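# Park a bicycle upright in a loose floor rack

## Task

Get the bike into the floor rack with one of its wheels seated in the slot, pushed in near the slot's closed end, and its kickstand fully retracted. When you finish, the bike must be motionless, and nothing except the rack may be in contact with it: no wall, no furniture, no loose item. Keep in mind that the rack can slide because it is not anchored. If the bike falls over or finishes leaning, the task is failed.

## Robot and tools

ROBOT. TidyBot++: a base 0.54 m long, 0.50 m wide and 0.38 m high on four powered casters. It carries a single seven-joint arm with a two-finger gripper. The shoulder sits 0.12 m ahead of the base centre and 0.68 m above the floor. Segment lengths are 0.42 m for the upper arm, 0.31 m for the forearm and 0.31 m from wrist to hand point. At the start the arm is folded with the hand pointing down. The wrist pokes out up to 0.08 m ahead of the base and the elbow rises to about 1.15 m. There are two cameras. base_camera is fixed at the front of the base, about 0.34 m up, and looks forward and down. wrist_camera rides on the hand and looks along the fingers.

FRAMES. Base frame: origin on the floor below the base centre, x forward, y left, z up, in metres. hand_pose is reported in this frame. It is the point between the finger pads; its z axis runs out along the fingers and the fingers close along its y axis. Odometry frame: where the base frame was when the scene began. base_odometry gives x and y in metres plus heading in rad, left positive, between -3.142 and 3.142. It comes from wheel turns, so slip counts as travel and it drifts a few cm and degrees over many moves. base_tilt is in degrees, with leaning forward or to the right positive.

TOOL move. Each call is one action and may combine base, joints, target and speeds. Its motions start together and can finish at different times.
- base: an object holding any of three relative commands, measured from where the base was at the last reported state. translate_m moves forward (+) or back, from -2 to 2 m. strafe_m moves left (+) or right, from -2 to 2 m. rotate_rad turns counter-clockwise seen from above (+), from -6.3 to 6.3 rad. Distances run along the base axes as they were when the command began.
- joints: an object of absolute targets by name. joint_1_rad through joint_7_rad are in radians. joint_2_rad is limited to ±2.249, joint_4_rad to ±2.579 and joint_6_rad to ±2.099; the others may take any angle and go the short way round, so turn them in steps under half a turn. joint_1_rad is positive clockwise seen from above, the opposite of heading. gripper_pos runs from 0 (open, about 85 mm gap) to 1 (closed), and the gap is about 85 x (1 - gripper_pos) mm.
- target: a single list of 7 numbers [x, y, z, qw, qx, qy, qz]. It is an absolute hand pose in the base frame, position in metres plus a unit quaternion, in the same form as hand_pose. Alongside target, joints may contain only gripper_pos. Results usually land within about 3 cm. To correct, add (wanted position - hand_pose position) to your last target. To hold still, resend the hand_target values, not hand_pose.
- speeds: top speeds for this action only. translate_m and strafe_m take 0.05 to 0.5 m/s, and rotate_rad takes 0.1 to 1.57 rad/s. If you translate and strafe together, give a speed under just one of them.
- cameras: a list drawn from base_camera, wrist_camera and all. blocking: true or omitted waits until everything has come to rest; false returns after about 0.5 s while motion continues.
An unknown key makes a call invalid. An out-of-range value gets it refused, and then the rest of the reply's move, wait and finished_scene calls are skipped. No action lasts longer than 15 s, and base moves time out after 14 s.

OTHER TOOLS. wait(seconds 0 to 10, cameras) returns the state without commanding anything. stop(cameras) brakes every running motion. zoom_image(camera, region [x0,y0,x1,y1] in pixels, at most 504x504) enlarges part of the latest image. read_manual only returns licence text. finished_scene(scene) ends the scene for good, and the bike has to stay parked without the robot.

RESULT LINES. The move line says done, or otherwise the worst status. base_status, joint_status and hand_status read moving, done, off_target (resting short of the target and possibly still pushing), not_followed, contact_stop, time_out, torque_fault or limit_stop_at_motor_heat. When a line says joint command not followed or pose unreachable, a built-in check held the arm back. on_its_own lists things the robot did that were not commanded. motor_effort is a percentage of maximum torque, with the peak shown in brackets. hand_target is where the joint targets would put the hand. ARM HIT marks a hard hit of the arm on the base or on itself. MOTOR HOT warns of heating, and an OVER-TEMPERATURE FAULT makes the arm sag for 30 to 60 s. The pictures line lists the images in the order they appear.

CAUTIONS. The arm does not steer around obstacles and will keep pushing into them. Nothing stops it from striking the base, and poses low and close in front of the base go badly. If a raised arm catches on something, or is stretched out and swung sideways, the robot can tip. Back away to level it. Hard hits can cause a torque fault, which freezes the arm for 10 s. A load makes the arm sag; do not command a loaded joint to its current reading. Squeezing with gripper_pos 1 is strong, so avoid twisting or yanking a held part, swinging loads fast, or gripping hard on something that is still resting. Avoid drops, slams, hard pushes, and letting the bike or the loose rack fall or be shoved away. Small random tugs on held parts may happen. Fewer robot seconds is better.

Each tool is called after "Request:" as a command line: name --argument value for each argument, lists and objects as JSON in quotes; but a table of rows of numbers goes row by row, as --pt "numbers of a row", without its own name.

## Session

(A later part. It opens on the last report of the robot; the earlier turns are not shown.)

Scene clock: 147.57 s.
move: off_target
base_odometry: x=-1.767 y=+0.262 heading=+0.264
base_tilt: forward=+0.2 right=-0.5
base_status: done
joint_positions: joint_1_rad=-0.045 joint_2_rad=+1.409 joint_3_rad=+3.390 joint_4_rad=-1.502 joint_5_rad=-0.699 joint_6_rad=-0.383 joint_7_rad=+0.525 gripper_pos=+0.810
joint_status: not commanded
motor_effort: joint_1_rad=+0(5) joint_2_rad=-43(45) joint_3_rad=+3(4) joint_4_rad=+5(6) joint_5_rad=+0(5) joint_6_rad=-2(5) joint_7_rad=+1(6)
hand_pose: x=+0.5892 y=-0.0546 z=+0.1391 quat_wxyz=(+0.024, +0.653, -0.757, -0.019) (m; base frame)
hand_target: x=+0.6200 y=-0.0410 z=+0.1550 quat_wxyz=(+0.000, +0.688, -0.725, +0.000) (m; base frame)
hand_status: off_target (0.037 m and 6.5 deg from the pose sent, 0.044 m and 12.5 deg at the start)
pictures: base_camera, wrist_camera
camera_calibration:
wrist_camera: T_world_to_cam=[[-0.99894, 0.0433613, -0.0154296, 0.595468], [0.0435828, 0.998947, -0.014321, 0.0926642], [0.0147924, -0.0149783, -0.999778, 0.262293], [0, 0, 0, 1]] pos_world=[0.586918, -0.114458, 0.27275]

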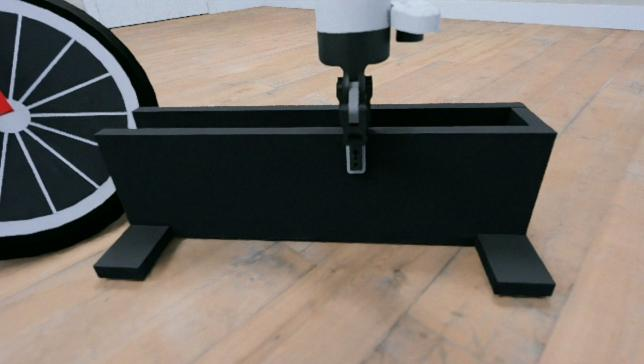

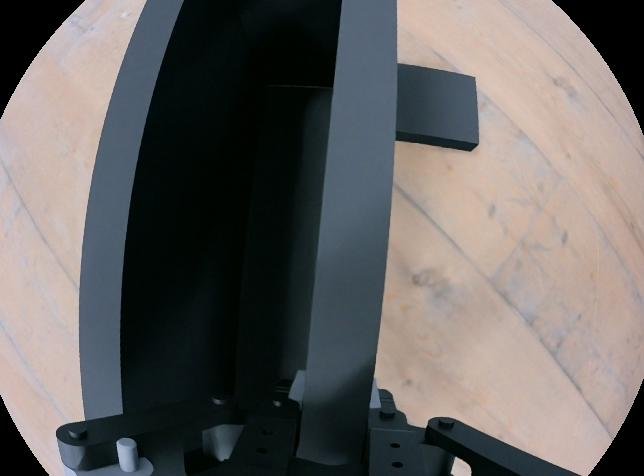

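Request:
move --base '{"strafe_m": -0.10}'

Request:
move --base '{"translate_m": 0.032}' --cameras '["base_camera"]'

Request:
zoom_image --camera "base_camera" --region '[0, 0, 250, 300]'

Scene clock: 150.07 s.
move: done
base_odometry: x=-1.740 y=+0.165 heading=+0.265
base_tilt: forward=+0.3 right=-0.5
base_status: done
joint_positions: joint_1_rad=-0.050 joint_2_rad=+1.409 joint_3_rad=+3.377 joint_4_rad=-1.501 joint_5_rad=-0.699 joint_6_rad=-0.383 joint_7_rad=+0.526 gripper_pos=+0.810
joint_status: not commanded
motor_effort: joint_1_rad=-1(6) joint_2_rad=-41(44) joint_3_rad=+2(6) joint_4_rad=+3(5) joint_5_rad=+1(2) joint_6_rad=-3(5) joint_7_rad=+1(2)
hand_pose: x=+0.5897 y=-0.0448 z=+0.1387 quat_wxyz=(+0.020, +0.656, -0.754, -0.024) (m; base frame)
hand_target: x=+0.6200 y=-0.0410 z=+0.1550 quat_wxyz=(+0.000, +0.688, -0.725, +0.000) (m; base frame)
hand_status: not commanded
pictures: base_camera, wrist_camera
camera_calibration:
wrist_camera: T_world_to_cam=[[-0.999237, 0.0358361, -0.0155261, 0.595435], [0.0358702, 0.999355, -0.0019182, 0.0857043], [0.0154474, -0.00247366, -0.999878, 0.262193], [0, 0, 0, 1]] pos_world=[0.587856, -0.106338, 0.27157]

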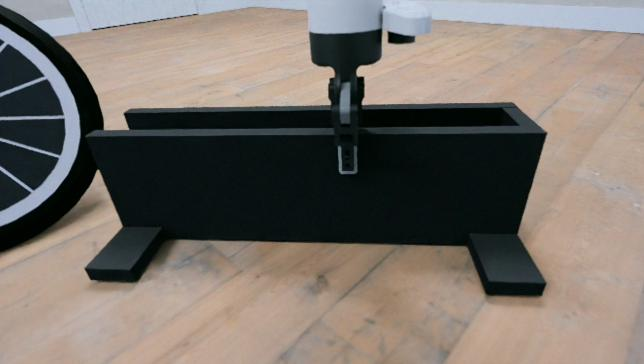

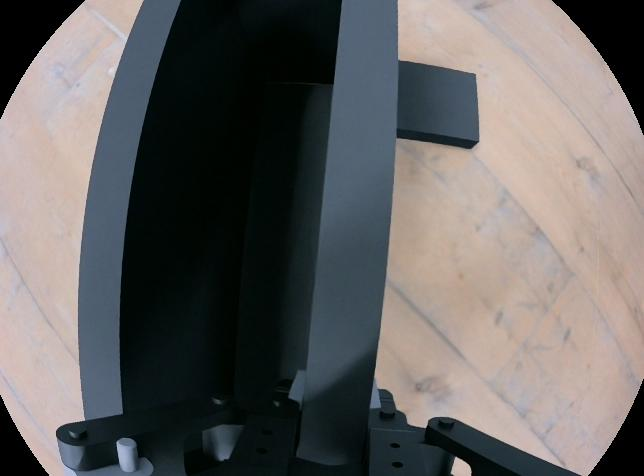

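Scene clock: 150.93 s.
move: done
base_odometry: x=-1.709 y=+0.174 heading=+0.264
base_tilt: forward=+0.2 right=-0.5
base_status: done
joint_positions: joint_1_rad=-0.050 joint_2_rad=+1.410 joint_3_rad=+3.377 joint_4_rad=-1.495 joint_5_rad=-0.699 joint_6_rad=-0.382 joint_7_rad=+0.526 gripper_pos=+0.810
joint_status: not commanded
motor_effort: joint_1_rad=+1(1) joint_2_rad=-43(44) joint_3_rad=+2(3) joint_4_rad=+4(8) joint_5_rad=+1(1) joint_6_rad=-4(4) joint_7_rad=+1(2)
hand_pose: x=+0.5931 y=-0.0448 z=+0.1384 quat_wxyz=(+0.018, +0.657, -0.754, -0.022) (m; base frame)
hand_target: x=+0.6200 y=-0.0410 z=+0.1550 quat_wxyz=(+0.000, +0.688, -0.725, +0.000) (m; base frame)
hand_status: not commanded
pictures: base_camera

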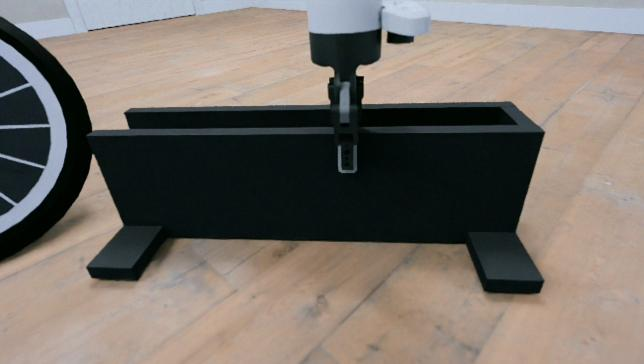

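Scaled by 1.680.

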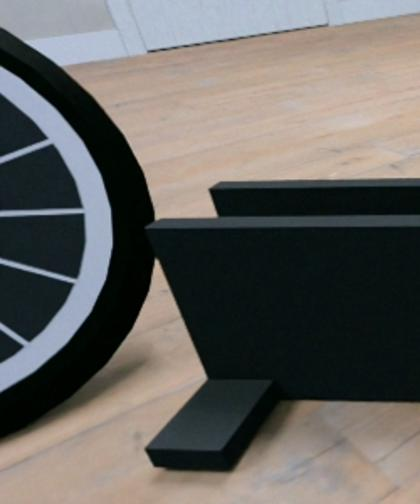

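Request:
move --target '[0.62, -0.041, 0.147, 0, 0.6884, -0.7254, 0]'

Request:
move --joints '{"gripper_pos": 0.3}'

Request:
move --target '[0.60, 0.05, 0.50, 0, 0.6884, -0.7254, 0]'

Scene clock: 157.83 s.
move: off_target
base_odometry: x=-1.709 y=+0.174 heading=+0.264
base_tilt: forward=+0.2 right=-0.5
base_status: not commanded
joint_positions: joint_1_rad=-0.050 joint_2_rad=+1.413 joint_3_rad=+3.377 joint_4_rad=-1.492 joint_5_rad=-0.699 joint_6_rad=-0.382 joint_7_rad=+0.526 gripper_pos=+0.810
joint_status: not commanded
motor_effort: joint_1_rad=+0(1) joint_2_rad=-40(43) joint_3_rad=+2(2) joint_4_rad=+4(6) joint_5_rad=+0(1) joint_6_rad=-2(4) joint_7_rad=+1(2)
hand_pose: x=+0.5935 y=-0.0448 z=+0.1372 quat_wxyz=(+0.018, +0.657, -0.754, -0.022) (m; base frame)
hand_target: x=+0.6200 y=-0.0410 z=+0.1470 quat_wxyz=(+0.000, +0.688, -0.725, +0.000) (m; base frame)
hand_status: off_target (0.028 m and 5.8 deg from the pose sent, 0.028 m and 5.9 deg at the start)
pictures: base_camera, wrist_camera
camera_calibration:
wrist_camera: T_world_to_cam=[[-0.999216, 0.0333402, -0.0213523, 0.59988], [0.0333962, 0.99944, -0.00227004, 0.0870481], [0.0212647, -0.00298135, -0.999769, 0.257143], [0, 0, 0, 1]] pos_world=[0.591035, -0.106233, 0.27009]

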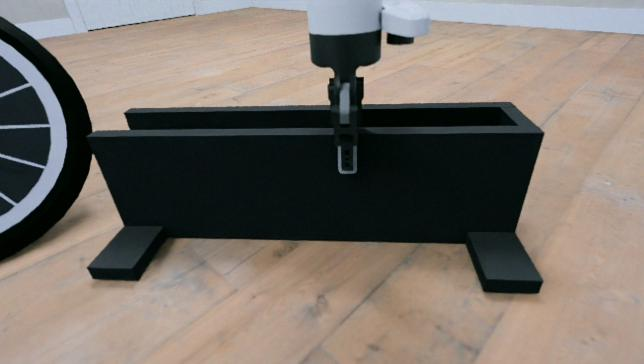

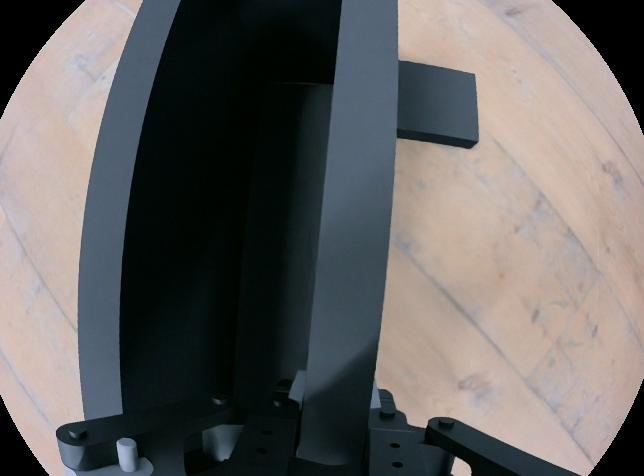

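Scene clock: 158.77 s.
move: done
base_odometry: x=-1.709 y=+0.174 heading=+0.264
base_tilt: forward=+0.2 right=-0.5
base_status: not commanded
joint_positions: joint_1_rad=-0.050 joint_2_rad=+1.408 joint_3_rad=+3.377 joint_4_rad=-1.491 joint_5_rad=-0.699 joint_6_rad=-0.382 joint_7_rad=+0.526 gripper_pos=+0.300
joint_status: all done
motor_effort: joint_1_rad=+1(1) joint_2_rad=-38(42) joint_3_rad=+3(3) joint_4_rad=+3(5) joint_5_rad=+0(2) joint_6_rad=+0(4) joint_7_rad=+1(1)
hand_pose: x=+0.5961 y=-0.0446 z=+0.1393 quat_wxyz=(+0.016, +0.657, -0.754, -0.020) (m; base frame)
hand_target: x=+0.6200 y=-0.0410 z=+0.1470 quat_wxyz=(+0.000, +0.688, -0.725, +0.000) (m; base frame)
hand_status: not commanded
pictures: base_camera, wrist_camera
camera_calibration:
wrist_camera: T_world_to_cam=[[-0.999106, 0.033305, -0.0260324, 0.603069], [0.0333653, 0.999441, -0.00188486, 0.0868053], [0.0259551, -0.00275176, -0.999659, 0.256438], [0, 0, 0, 1]] pos_world=[0.592977, -0.106136, 0.272214]

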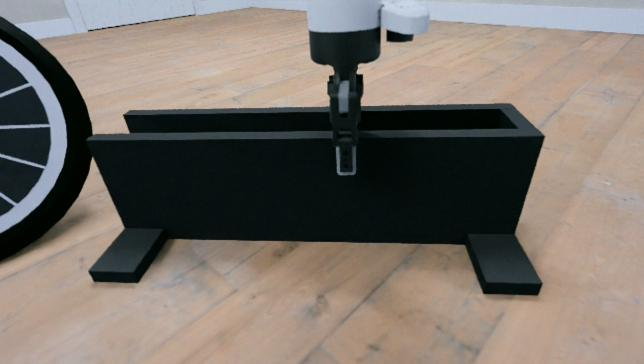

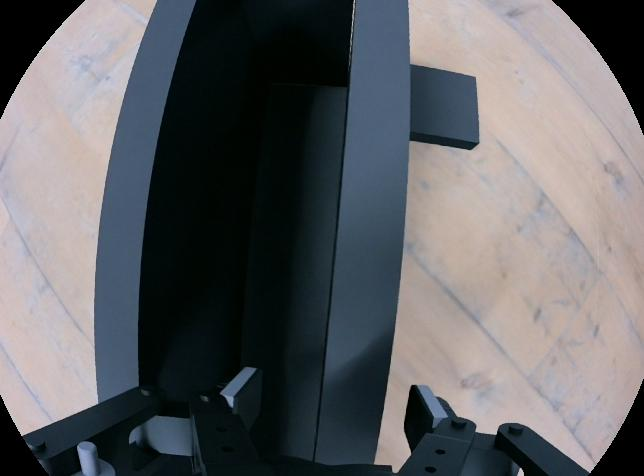

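Scene clock: 160.77 s.
move: off_target
base_odometry: x=-1.709 y=+0.174 heading=+0.264
base_tilt: forward=+0.2 right=-0.5
base_status: not commanded
joint_positions: joint_1_rad=-0.345 joint_2_rad=+0.670 joint_3_rad=+3.519 joint_4_rad=-1.653 joint_5_rad=-0.357 joint_6_rad=-0.814 joint_7_rad=+0.192 gripper_pos=+0.300
joint_status: not commanded
motor_effort: joint_1_rad=+0(2) joint_2_rad=-33(43) joint_3_rad=+3(4) joint_4_rad=+13(14) joint_5_rad=+0(2) joint_6_rad=+1(2) joint_7_rad=+1(1)
hand_pose: x=+0.6286 y=+0.0623 z=+0.4975 quat_wxyz=(-0.035, +0.707, -0.706, +0.014) (m; base frame)
hand_target: x=+0.6000 y=+0.0500 z=+0.5000 quat_wxyz=(+0.000, +0.688, -0.725, +0.000) (m; base frame)
hand_status: off_target (0.031 m and 5.3 deg from the pose sent, 0.373 m and 5.7 deg at the start)
pictures: base_camera, wrist_camera
camera_calibration:
wrist_camera: T_world_to_cam=[[-0.983693, -0.102247, -0.147968, 0.700692], [-0.10524, 0.994368, 0.012523, 0.0598193], [0.145854, 0.0278909, -0.988913, 0.531258], [0, 0, 0, 1]] pos_world=[0.618075, -0.00265628, 0.628299]

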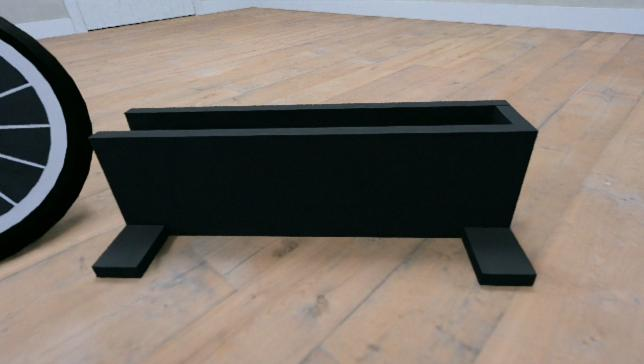

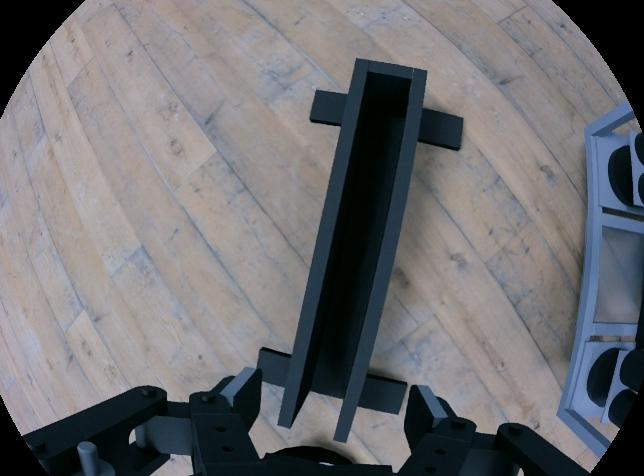

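Request:
move --target '[0.62, 0.12, 0.52, 0, 0.7547, 0.6561, 0]'

Scene clock: 164.57 s.
move: off_target
base_odometry: x=-1.709 y=+0.174 heading=+0.264
base_tilt: forward=+0.2 right=-0.5
base_status: not commanded
joint_positions: joint_1_rad=-0.066 joint_2_rad=+0.678 joint_3_rad=+2.865 joint_4_rad=-1.535 joint_5_rad=+0.188 joint_6_rad=-0.913 joint_7_rad=+2.513 gripper_pos=+0.300
joint_status: not commanded
motor_effort: joint_1_rad=+1(1) joint_2_rad=-34(35) joint_3_rad=-3(4) joint_4_rad=+14(16) joint_5_rad=+0(2) joint_6_rad=+1(1) joint_7_rad=+1(1)
hand_pose: x=+0.6266 y=+0.1304 z=+0.5198 quat_wxyz=(-0.003, +0.785, +0.619, +0.024) (m; base frame)
hand_target: x=+0.6200 y=+0.1200 z=+0.5200 quat_wxyz=(+0.000, +0.755, +0.656, +0.000) (m; base frame)
hand_status: off_target (0.012 m and 6.2 deg from the pose sent, 0.063 m and 171.9 deg at the start)
pictures: base_camera, wrist_camera
camera_calibration:
wrist_camera: T_world_to_cam=[[0.990453, -0.129601, -0.0469789, -0.576938], [-0.131853, -0.990081, -0.048512, 0.298753], [-0.0402258, 0.0542432, -0.997717, 0.669504], [0, 0, 0, 1]] pos_world=[0.637752, 0.184703, 0.655364]

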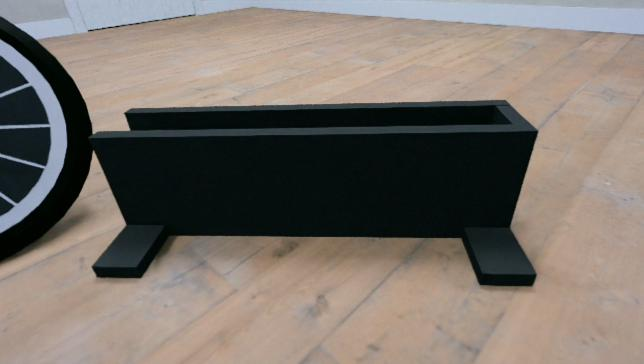

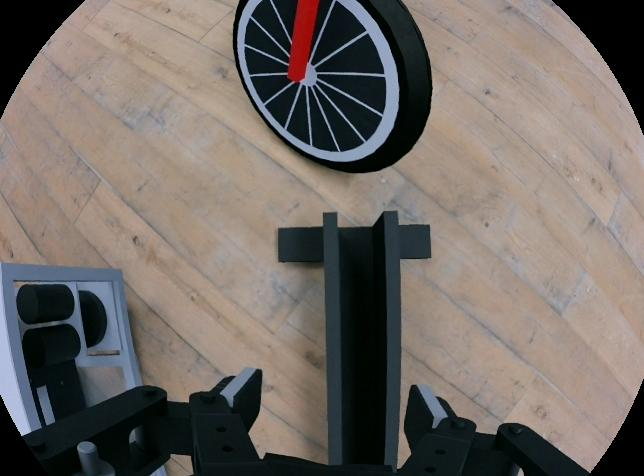

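Request:
zoom_image --camera "wrist_camera" --region '[260, 190, 460, 380]'

Request:
zoom_image --camera "wrist_camera" --region '[210, 0, 460, 190]'

Scaled by 2.520.

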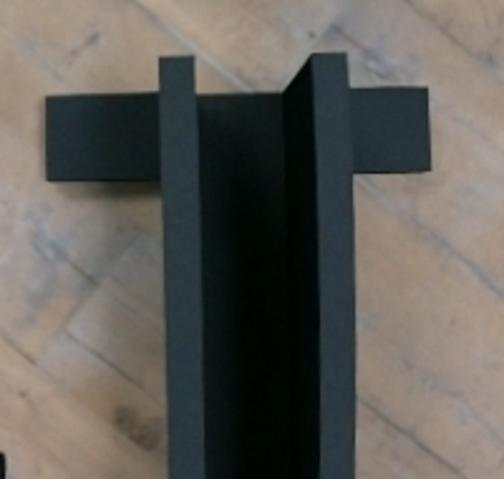

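Scaled by 2.016.

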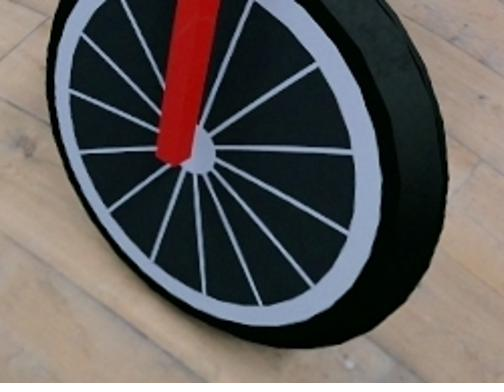

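Request:
move --base '{"translate_m": -0.3}' --joints '{"joint_1_rad": -0.4, "joint_2_rad": -0.36, "joint_3_rad": 3.14, "joint_4_rad": -2.4, "joint_5_rad": 0.0, "joint_6_rad": 0.3, "joint_7_rad": 1.57}'

Request:
zoom_image --camera "wrist_camera" --region '[100, 100, 500, 450]'

Scene clock: 179.57 s.
move: done
base_odometry: x=-1.999 y=+0.095 heading=+0.265
base_tilt: forward=+0.2 right=-0.5
base_status: done
joint_positions: joint_1_rad=-0.387 joint_2_rad=-0.348 joint_3_rad=+3.117 joint_4_rad=-2.373 joint_5_rad=+0.040 joint_6_rad=+0.244 joint_7_rad=+1.640 gripper_pos=+0.300
joint_status: all done
motor_effort: joint_1_rad=+1(2) joint_2_rad=-7(37) joint_3_rad=+0(5) joint_4_rad=+21(22) joint_5_rad=+1(2) joint_6_rad=+8(9) joint_7_rad=+1(2)
hand_pose: x=+0.5229 y=+0.1823 z=+0.8740 quat_wxyz=(-0.095, +0.750, +0.205, +0.622) (m; base frame)
hand_target: x=+0.5225 y=+0.1729 z=+0.8810 quat_wxyz=(-0.129, +0.749, +0.152, +0.632) (m; base frame)
hand_status: not commanded
pictures: base_camera, wrist_camera
camera_calibration:
wrist_camera: T_world_to_cam=[[0.50552, -0.840283, 0.195894, -0.279976], [-0.0899379, -0.277122, -0.956616, 0.995454], [0.858115, 0.46597, -0.215664, -0.212477], [0, 0, 0, 1]] pos_world=[0.413392, 0.139611, 0.96129]

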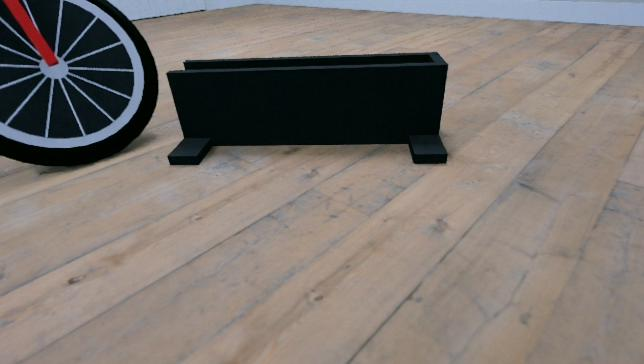

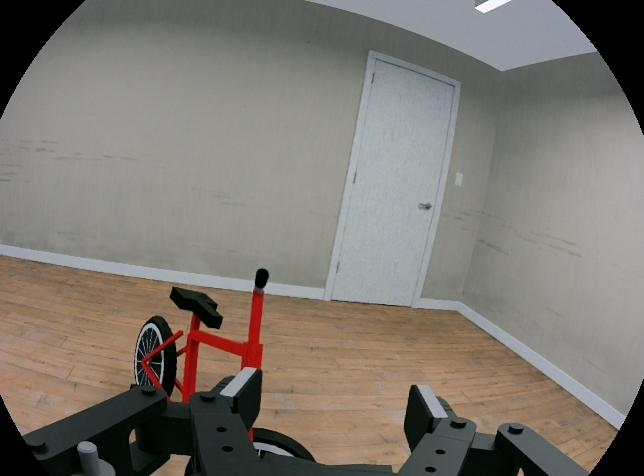

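Scaled by 1.260.

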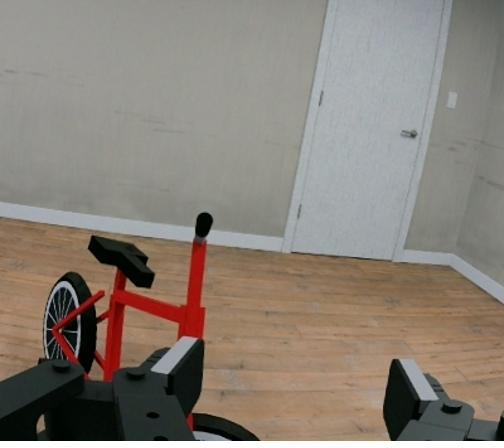

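Request:
move --base '{"strafe_m": 0.5}' --joints '{"joint_1_rad": 0.0, "joint_6_rad": -0.1}'

Request:
zoom_image --camera "wrist_camera" --region '[100, 50, 600, 450]'

Scene clock: 184.97 s.
move: done
base_odometry: x=-2.130 y=+0.578 heading=+0.265
base_tilt: forward=+0.2 right=-0.6
base_status: done
joint_positions: joint_1_rad=-0.012 joint_2_rad=-0.349 joint_3_rad=+3.126 joint_4_rad=-2.376 joint_5_rad=+0.039 joint_6_rad=-0.040 joint_7_rad=+1.639 gripper_pos=+0.300
joint_status: all done
motor_effort: joint_1_rad=+1(2) joint_2_rad=-6(7) joint_3_rad=+0(2) joint_4_rad=+21(22) joint_5_rad=+0(2) joint_6_rad=+7(9) joint_7_rad=+1(1)
hand_pose: x=+0.5309 y=+0.0128 z=+0.7909 quat_wxyz=(+0.023, +0.857, +0.059, +0.512) (m; base frame)
hand_target: x=+0.5134 y=+0.0020 z=+0.7657 quat_wxyz=(+0.000, +0.877, +0.000, +0.480) (m; base frame)
hand_status: not commanded
pictures: base_camera, wrist_camera
camera_calibration:
wrist_camera: T_world_to_cam=[[0.192032, -0.969355, 0.153217, -0.208343], [-0.450275, -0.225747, -0.863881, 0.987008], [0.871995, 0.096903, -0.479827, 0.0481049], [0, 0, 0, 1]] pos_world=[0.442487, 0.0161936, 0.907661]

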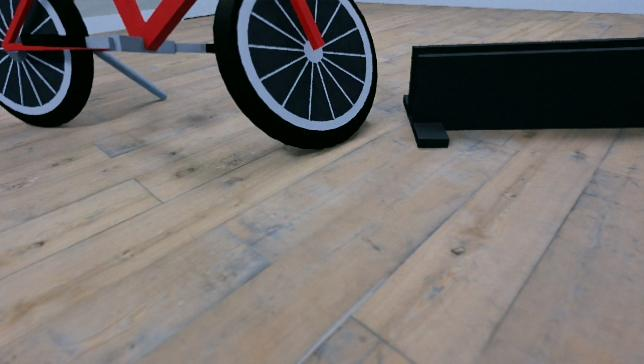

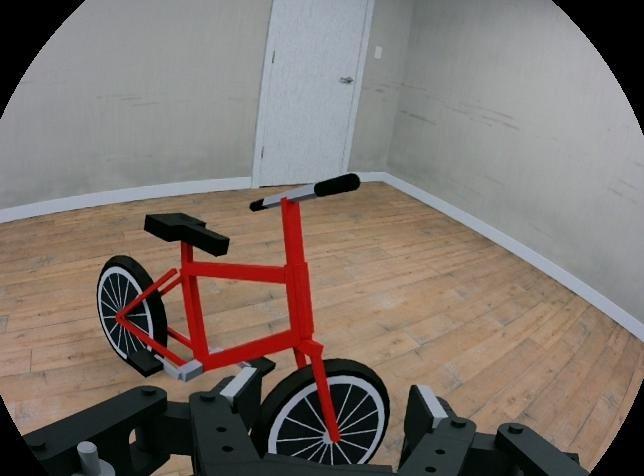

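Scaled by 1.008.

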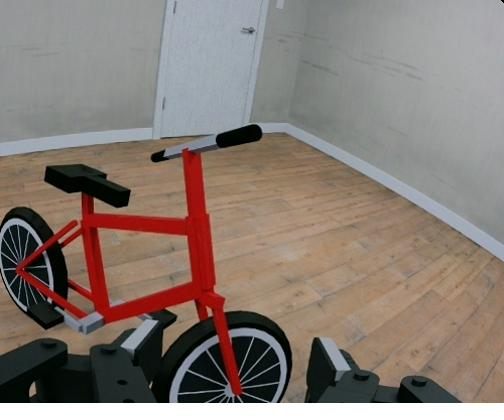

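Request:
move --target '[0.43, 0.055, 0.89, 0, 1, 0, 0]' --joints '{"gripper_pos": 0}'

Scene clock: 193.33 s.
move: off_target
base_odometry: x=-2.130 y=+0.578 heading=+0.265
base_tilt: forward=+0.2 right=-0.5
base_status: not commanded
joint_positions: joint_1_rad=-0.108 joint_2_rad=+0.029 joint_3_rad=+3.111 joint_4_rad=-1.223 joint_5_rad=+0.039 joint_6_rad=-1.832 joint_7_rad=+1.466 gripper_pos=+0.000
joint_status: all done
motor_effort: joint_1_rad=+0(1) joint_2_rad=-16(17) joint_3_rad=+0(1) joint_4_rad=+17(23) joint_5_rad=+0(2) joint_6_rad=+0(8) joint_7_rad=+1(1)
hand_pose: x=+0.4456 y=+0.0348 z=+0.8901 quat_wxyz=(+0.015, +0.999, +0.011, +0.030) (m; base frame)
hand_target: x=+0.4300 y=+0.0550 z=+0.8900 quat_wxyz=(+0.000, +1.000, +0.000, +0.000) (m; base frame)
hand_status: off_target (0.026 m and 4.1 deg from the pose sent, 0.148 m and 62.1 deg at the start)
pictures: base_camera, wrist_camera
camera_calibration:
wrist_camera: T_world_to_cam=[[0.129425, -0.99076, -0.0405559, 0.0152542], [-0.989706, -0.126551, -0.0668327, 0.566689], [0.0610828, 0.0487882, -0.99694, 0.991231], [0, 0, 0, 1]] pos_world=[0.498334, 0.038468, 1.02669]

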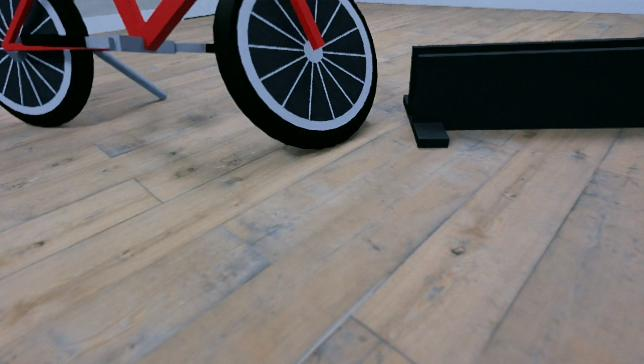

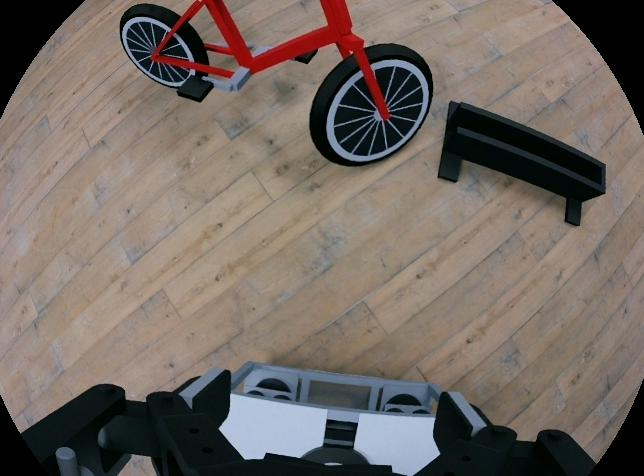

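Request:
move --base '{"translate_m": 0.25}' --cameras '["wrist_camera"]'

Scene clock: 195.33 s.
move: done
base_odometry: x=-1.888 y=+0.643 heading=+0.265
base_tilt: forward=+0.2 right=-0.5
base_status: done
joint_positions: joint_1_rad=-0.109 joint_2_rad=+0.049 joint_3_rad=+3.110 joint_4_rad=-1.222 joint_5_rad=+0.039 joint_6_rad=-1.838 joint_7_rad=+1.466 gripper_pos=+0.000
joint_status: not commanded
motor_effort: joint_1_rad=+0(1) joint_2_rad=-17(20) joint_3_rad=+0(1) joint_4_rad=+17(18) joint_5_rad=+1(2) joint_6_rad=+0(2) joint_7_rad=+1(1)
hand_pose: x=+0.4479 y=+0.0361 z=+0.8841 quat_wxyz=(+0.016, +1.000, +0.013, +0.018) (m; base frame)
hand_target: x=+0.4300 y=+0.0550 z=+0.8900 quat_wxyz=(+0.000, +1.000, +0.000, +0.000) (m; base frame)
hand_status: not commanded
pictures: wrist_camera
camera_calibration:
wrist_camera: T_world_to_cam=[[0.131058, -0.990508, -0.0414538, 0.0161111], [-0.990697, -0.129308, -0.0424197, 0.547671], [0.0366568, 0.0466276, -0.99824, 0.99715], [0, 0, 0, 1]] pos_world=[0.503912, 0.0402816, 1.01929]

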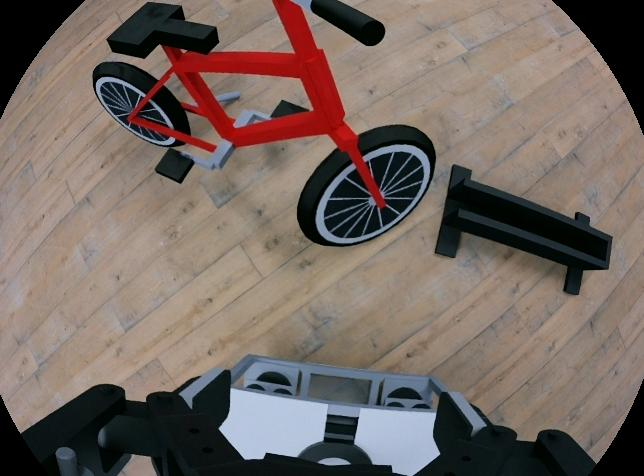

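Request:
move --base '{"translate_m": 0.12}' --target '[0.60, 0.08, 0.88, 0, 0.9914, 0.1305, 0]'

Scene clock: 200.13 s.
move: off_target
base_odometry: x=-1.772 y=+0.675 heading=+0.265
base_tilt: forward=+0.2 right=-0.5
base_status: done
joint_positions: joint_1_rad=-0.149 joint_2_rad=+0.510 joint_3_rad=+3.117 joint_4_rad=-0.596 joint_5_rad=+0.039 joint_6_rad=-1.988 joint_7_rad=+1.600 gripper_pos=+0.000
joint_status: not commanded
motor_effort: joint_1_rad=+0(1) joint_2_rad=-32(33) joint_3_rad=-1(1) joint_4_rad=+16(19) joint_5_rad=+1(2) joint_6_rad=+1(2) joint_7_rad=+1(1)
hand_pose: x=+0.6147 y=+0.0730 z=+0.8793 quat_wxyz=(+0.010, +0.995, +0.091, +0.025) (m; base frame)
hand_target: x=+0.6000 y=+0.0800 z=+0.8800 quat_wxyz=(+0.000, +0.991, +0.131, +0.000) (m; base frame)
hand_status: off_target (0.016 m and 5.5 deg from the pose sent, 0.158 m and 13.8 deg at the start)
pictures: base_camera, wrist_camera
camera_calibration:
wrist_camera: T_world_to_cam=[[0.285056, -0.957303, -0.0481082, -0.0606775], [-0.957736, -0.282449, -0.0544408, 0.719028], [0.0385282, 0.0615936, -0.997357, 0.981532], [0, 0, 0, 1]] pos_world=[0.668119, 0.0845461, 1.01516]

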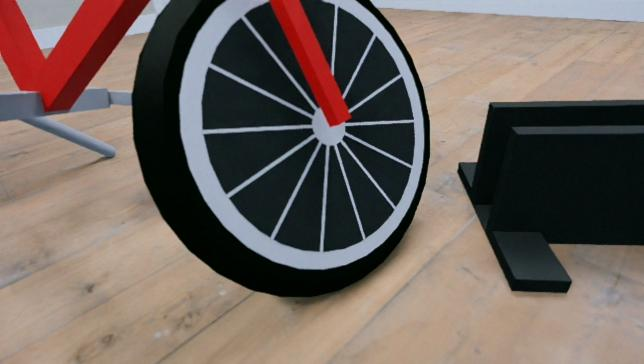

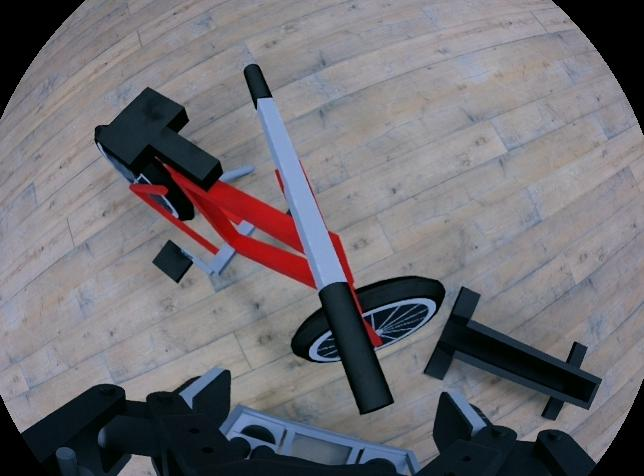

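Request:
move --target '[0.598, 0.066, 0.76, 0, 0.9763, 0.2164, 0]'

Request:
zoom_image --camera "wrist_camera" --region '[180, 150, 500, 470]'

Scene clock: 203.77 s.
move: off_target
base_odometry: x=-1.772 y=+0.675 heading=+0.265
base_tilt: forward=+0.2 right=-0.5
base_status: not commanded
joint_positions: joint_1_rad=-0.111 joint_2_rad=+0.437 joint_3_rad=+3.105 joint_4_rad=-1.117 joint_5_rad=+0.039 joint_6_rad=-1.645 joint_7_rad=+1.783 gripper_pos=+0.000
joint_status: not commanded
motor_effort: joint_1_rad=+1(2) joint_2_rad=-30(32) joint_3_rad=+0(1) joint_4_rad=+17(18) joint_5_rad=+1(1) joint_6_rad=-1(2) joint_7_rad=+1(1)
hand_pose: x=+0.5901 y=+0.0569 z=+0.7578 quat_wxyz=(+0.010, +0.984, +0.177, -0.029) (m; base frame)
hand_target: x=+0.5980 y=+0.0660 z=+0.7600 quat_wxyz=(+0.000, +0.976, +0.216, +0.000) (m; base frame)
hand_status: off_target (0.012 m and 5.8 deg from the pose sent, 0.121 m and 14.8 deg at the start)
pictures: base_camera, wrist_camera
camera_calibration:
wrist_camera: T_world_to_cam=[[0.438763, -0.895673, -0.0725044, -0.150683], [-0.895205, -0.442689, 0.0513288, 0.576371], [-0.0780707, 0.0423851, -0.996046, 0.931214], [0, 0, 0, 1]] pos_world=[0.654785, 0.0807205, 0.887023]

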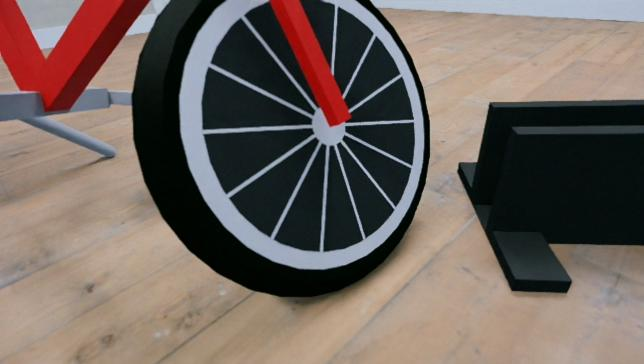

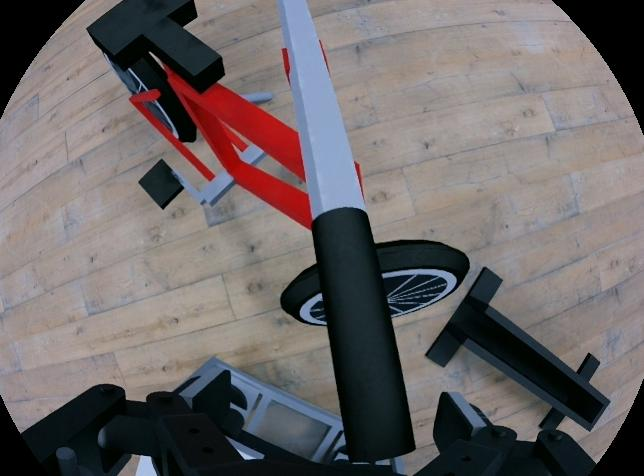

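Scaled by 1.575.

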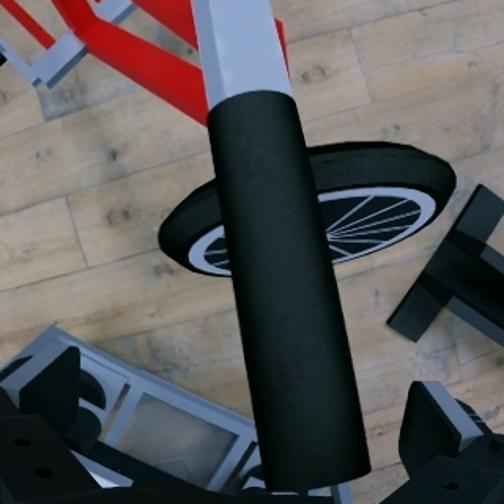

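Request:
move --target '[0.622, 0.082, 0.76, 0, 0.9613, 0.2756, 0]' --joints '{"gripper_pos": 0.35}'

Request:
move --target '[0.59, 0.135, 0.745, 0, 0.9914, 0.1305, 0]'

Scene clock: 205.50 s.
move: off_target
base_odometry: x=-1.772 y=+0.675 heading=+0.265
base_tilt: forward=+0.2 right=-0.5
base_status: not commanded
joint_positions: joint_1_rad=-0.112 joint_2_rad=+0.481 joint_3_rad=+3.089 joint_4_rad=-1.042 joint_5_rad=+0.039 joint_6_rad=-1.642 joint_7_rad=+1.875 gripper_pos=+0.350
joint_status: all done
motor_effort: joint_1_rad=+0(1) joint_2_rad=-31(33) joint_3_rad=-1(1) joint_4_rad=+17(19) joint_5_rad=+0(1) joint_6_rad=+0(1) joint_7_rad=+1(1)
hand_pose: x=+0.6153 y=+0.0668 z=+0.7592 quat_wxyz=(+0.006, +0.973, +0.228, -0.012) (m; base frame)
hand_target: x=+0.6220 y=+0.0820 z=+0.7600 quat_wxyz=(+0.000, +0.961, +0.276, +0.000) (m; base frame)
hand_status: off_target (0.017 m and 5.8 deg from the pose sent, 0.041 m and 12.1 deg at the start)
pictures: base_camera, wrist_camera
camera_calibration:
wrist_camera: T_world_to_cam=[[0.532131, -0.843524, -0.0728251, -0.213384], [-0.844989, -0.534516, 0.0169181, 0.604636], [-0.053197, 0.0525338, -0.997201, 0.919028], [0, 0, 0, 1]] pos_world=[0.673349, 0.0949127, 0.890687]

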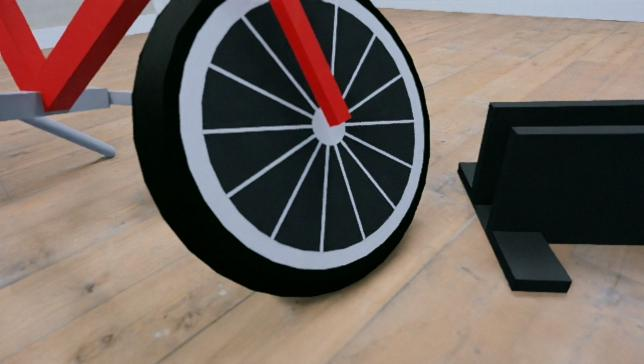

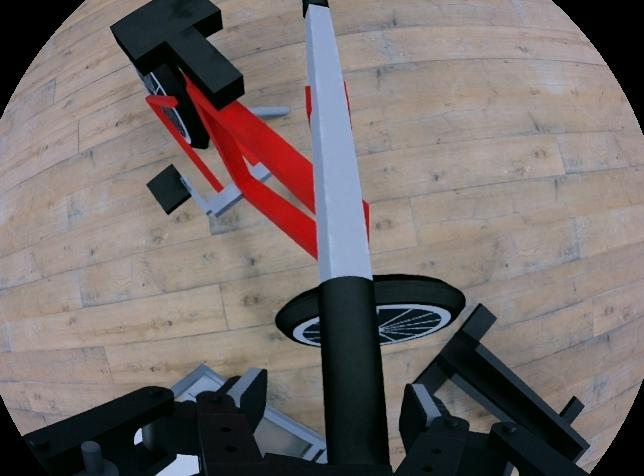

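Scene clock: 206.80 s.
move: off_target
base_odometry: x=-1.772 y=+0.675 heading=+0.265
base_tilt: forward=+0.2 right=-0.6
base_status: not commanded
joint_positions: joint_1_rad=-0.240 joint_2_rad=+0.450 joint_3_rad=+3.089 joint_4_rad=-1.137 joint_5_rad=+0.039 joint_6_rad=-1.599 joint_7_rad=+1.607 gripper_pos=+0.350
joint_status: not commanded
motor_effort: joint_1_rad=-2(3) joint_2_rad=-31(32) joint_3_rad=-2(3) joint_4_rad=+17(18) joint_5_rad=-2(2) joint_6_rad=-1(2) joint_7_rad=+1(1)
hand_pose: x=+0.5857 y=+0.1253 z=+0.7452 quat_wxyz=(+0.010, +0.987, +0.161, -0.020) (m; base frame)
hand_target: x=+0.5900 y=+0.1350 z=+0.7450 quat_wxyz=(+0.000, +0.991, +0.131, +0.000) (m; base frame)
hand_status: off_target (0.011 m and 4.4 deg from the pose sent, 0.074 m and 11.5 deg at the start)
pictures: base_camera, wrist_camera
camera_calibration:
wrist_camera: T_world_to_cam=[[0.411069, -0.909121, -0.0672459, -0.0743936], [-0.909629, -0.413914, 0.0353597, 0.620124], [-0.0599803, 0.0466336, -0.99711, 0.905073], [0, 0, 0, 1]] pos_world=[0.64895, 0.146838, 0.875527]

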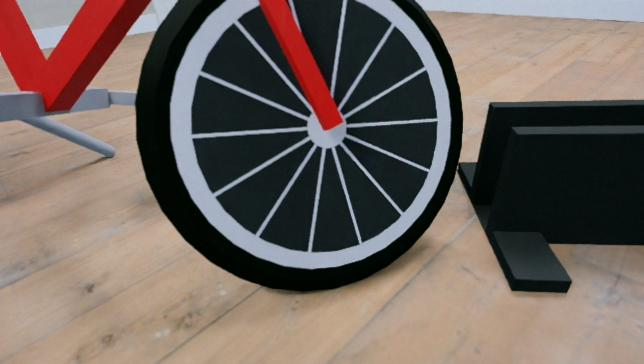

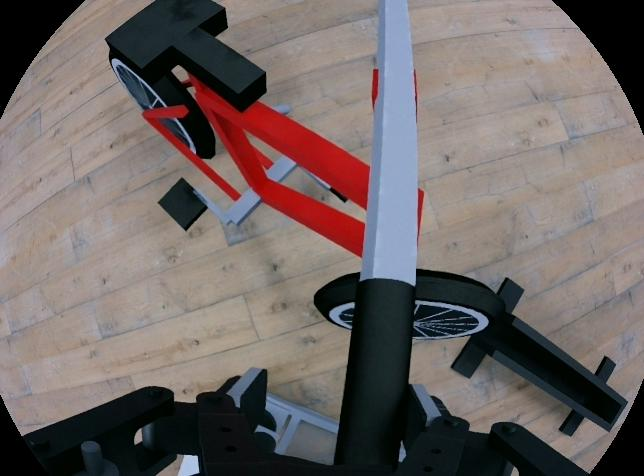

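Request:
move --target '[0.578, 0.18, 0.735, 0, 1.0, 0.0, 0]' --cameras '["wrist_camera"]'

Request:
move --target '[0.582, 0.23, 0.722, 0, 0.9877, -0.1564, 0]'

Scene clock: 218.30 s.
move: off_target
base_odometry: x=-1.772 y=+0.675 heading=+0.265
base_tilt: forward=+0.2 right=-0.5
base_status: not commanded
joint_positions: joint_1_rad=-0.347 joint_2_rad=+0.450 joint_3_rad=+3.115 joint_4_rad=-1.155 joint_5_rad=+0.039 joint_6_rad=-1.570 joint_7_rad=+1.266 gripper_pos=+0.350
joint_status: not commanded
motor_effort: joint_1_rad=-2(4) joint_2_rad=-30(33) joint_3_rad=-2(3) joint_4_rad=+17(18) joint_5_rad=-1(2) joint_6_rad=-1(2) joint_7_rad=+1(1)
hand_pose: x=+0.5765 y=+0.1655 z=+0.7390 quat_wxyz=(+0.018, +0.999, +0.033, -0.011) (m; base frame)
hand_target: x=+0.5780 y=+0.1800 z=+0.7350 quat_wxyz=(+0.000, +1.000, +0.000, +0.000) (m; base frame)
hand_status: off_target (0.015 m and 4.6 deg from the pose sent, 0.056 m and 18.7 deg at the start)
pictures: wrist_camera
camera_calibration:
wrist_camera: T_world_to_cam=[[0.168256, -0.984781, -0.0435581, 0.10054], [-0.985425, -0.16916, 0.0179605, 0.644629], [-0.0250554, 0.0399013, -0.998889, 0.878766], [0, 0, 0, 1]] pos_world=[0.640335, 0.172992, 0.870591]

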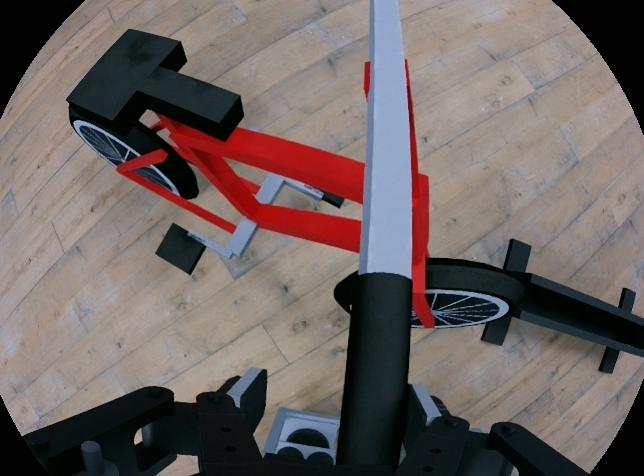

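Scene clock: 219.63 s.
move: off_target
base_odometry: x=-1.772 y=+0.675 heading=+0.265
base_tilt: forward=+0.2 right=-0.5
base_status: not commanded
joint_positions: joint_1_rad=-0.465 joint_2_rad=+0.492 joint_3_rad=+3.172 joint_4_rad=-1.133 joint_5_rad=+0.027 joint_6_rad=-1.570 joint_7_rad=+0.885 gripper_pos=+0.350
joint_status: not commanded
motor_effort: joint_1_rad=-2(4) joint_2_rad=-31(33) joint_3_rad=-2(3) joint_4_rad=+18(18) joint_5_rad=-2(3) joint_6_rad=+0(2) joint_7_rad=+1(1)
hand_pose: x=+0.5712 y=+0.2051 z=+0.7248 quat_wxyz=(+0.032, +0.992, -0.123, -0.012) (m; base frame)
hand_target: x=+0.5820 y=+0.2300 z=+0.7220 quat_wxyz=(+0.000, +0.988, -0.156, +0.000) (m; base frame)
hand_status: off_target (0.027 m and 5.5 deg from the pose sent, 0.067 m and 22.0 deg at the start)
pictures: base_camera, wrist_camera
camera_calibration:
wrist_camera: T_world_to_cam=[[-0.142949, -0.989642, -0.0132135, 0.29657], [-0.989678, 0.142792, 0.0121588, 0.589045], [-0.0101461, 0.0148153, -0.999839, 0.860172], [0, 0, 0, 1]] pos_world=[0.634087, 0.196643, 0.85679]

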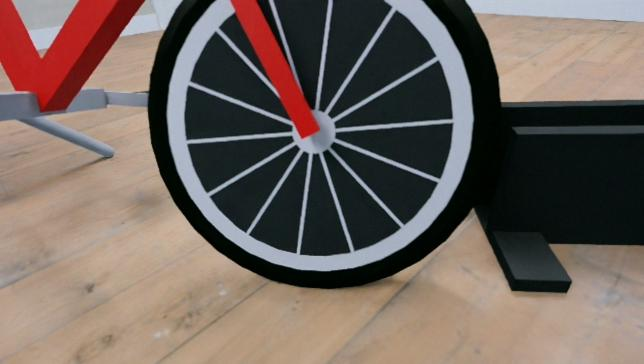

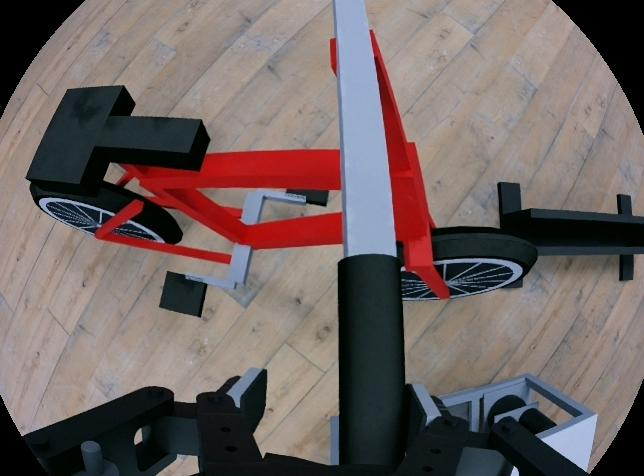

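Request:
move --target '[0.66, 0.20, 0.69, 0, 0.9877, -0.1564, 0]' --joints '{"gripper_pos": 0.2}'

Request:
zoom_image --camera "wrist_camera" --region '[180, 150, 500, 470]'

Scene clock: 224.60 s.
move: off_target
base_odometry: x=-1.772 y=+0.675 heading=+0.265
base_tilt: forward=+0.2 right=-0.5
base_status: not commanded
joint_positions: joint_1_rad=-0.382 joint_2_rad=+0.672 joint_3_rad=+3.204 joint_4_rad=-0.947 joint_5_rad=-0.001 joint_6_rad=-1.570 joint_7_rad=+0.884 gripper_pos=+0.200
joint_status: all done
motor_effort: joint_1_rad=-1(3) joint_2_rad=-38(39) joint_3_rad=-1(2) joint_4_rad=+18(20) joint_5_rad=+0(1) joint_6_rad=-1(3) joint_7_rad=+1(1)
hand_pose: x=+0.6492 y=+0.1854 z=+0.6850 quat_wxyz=(+0.028, +0.984, -0.176, -0.011) (m; base frame)
hand_target: x=+0.6600 y=+0.2000 z=+0.6900 quat_wxyz=(+0.000, +0.988, -0.156, +0.000) (m; base frame)
hand_status: off_target (0.019 m and 4.1 deg from the pose sent, 0.095 m and 5.5 deg at the start)
pictures: base_camera, wrist_camera
camera_calibration:
wrist_camera: T_world_to_cam=[[-0.248455, -0.968443, -0.0196985, 0.356711], [-0.968638, 0.248336, 0.00833753, 0.638879], [-0.00318259, 0.0211522, -0.999771, 0.815747], [0, 0, 0, 1]] pos_world=[0.710066, 0.169543, 0.81726]

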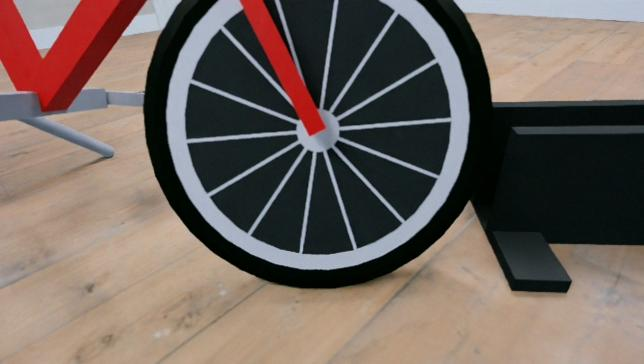

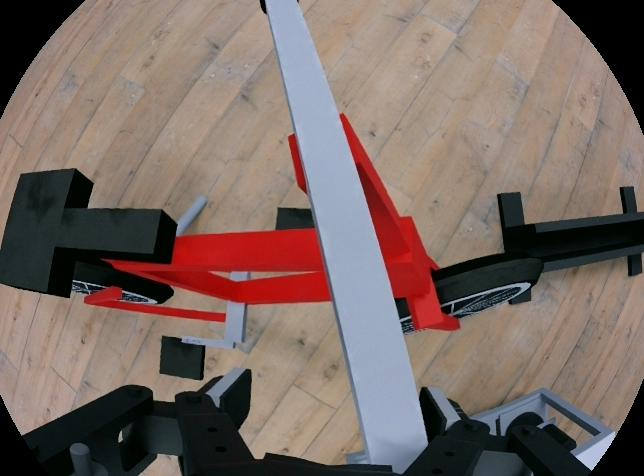

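Scaled by 1.575.

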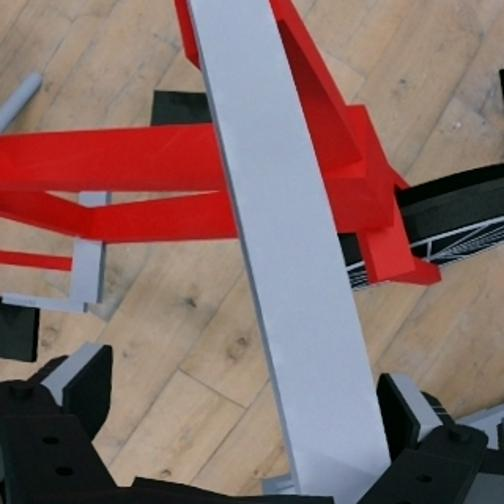

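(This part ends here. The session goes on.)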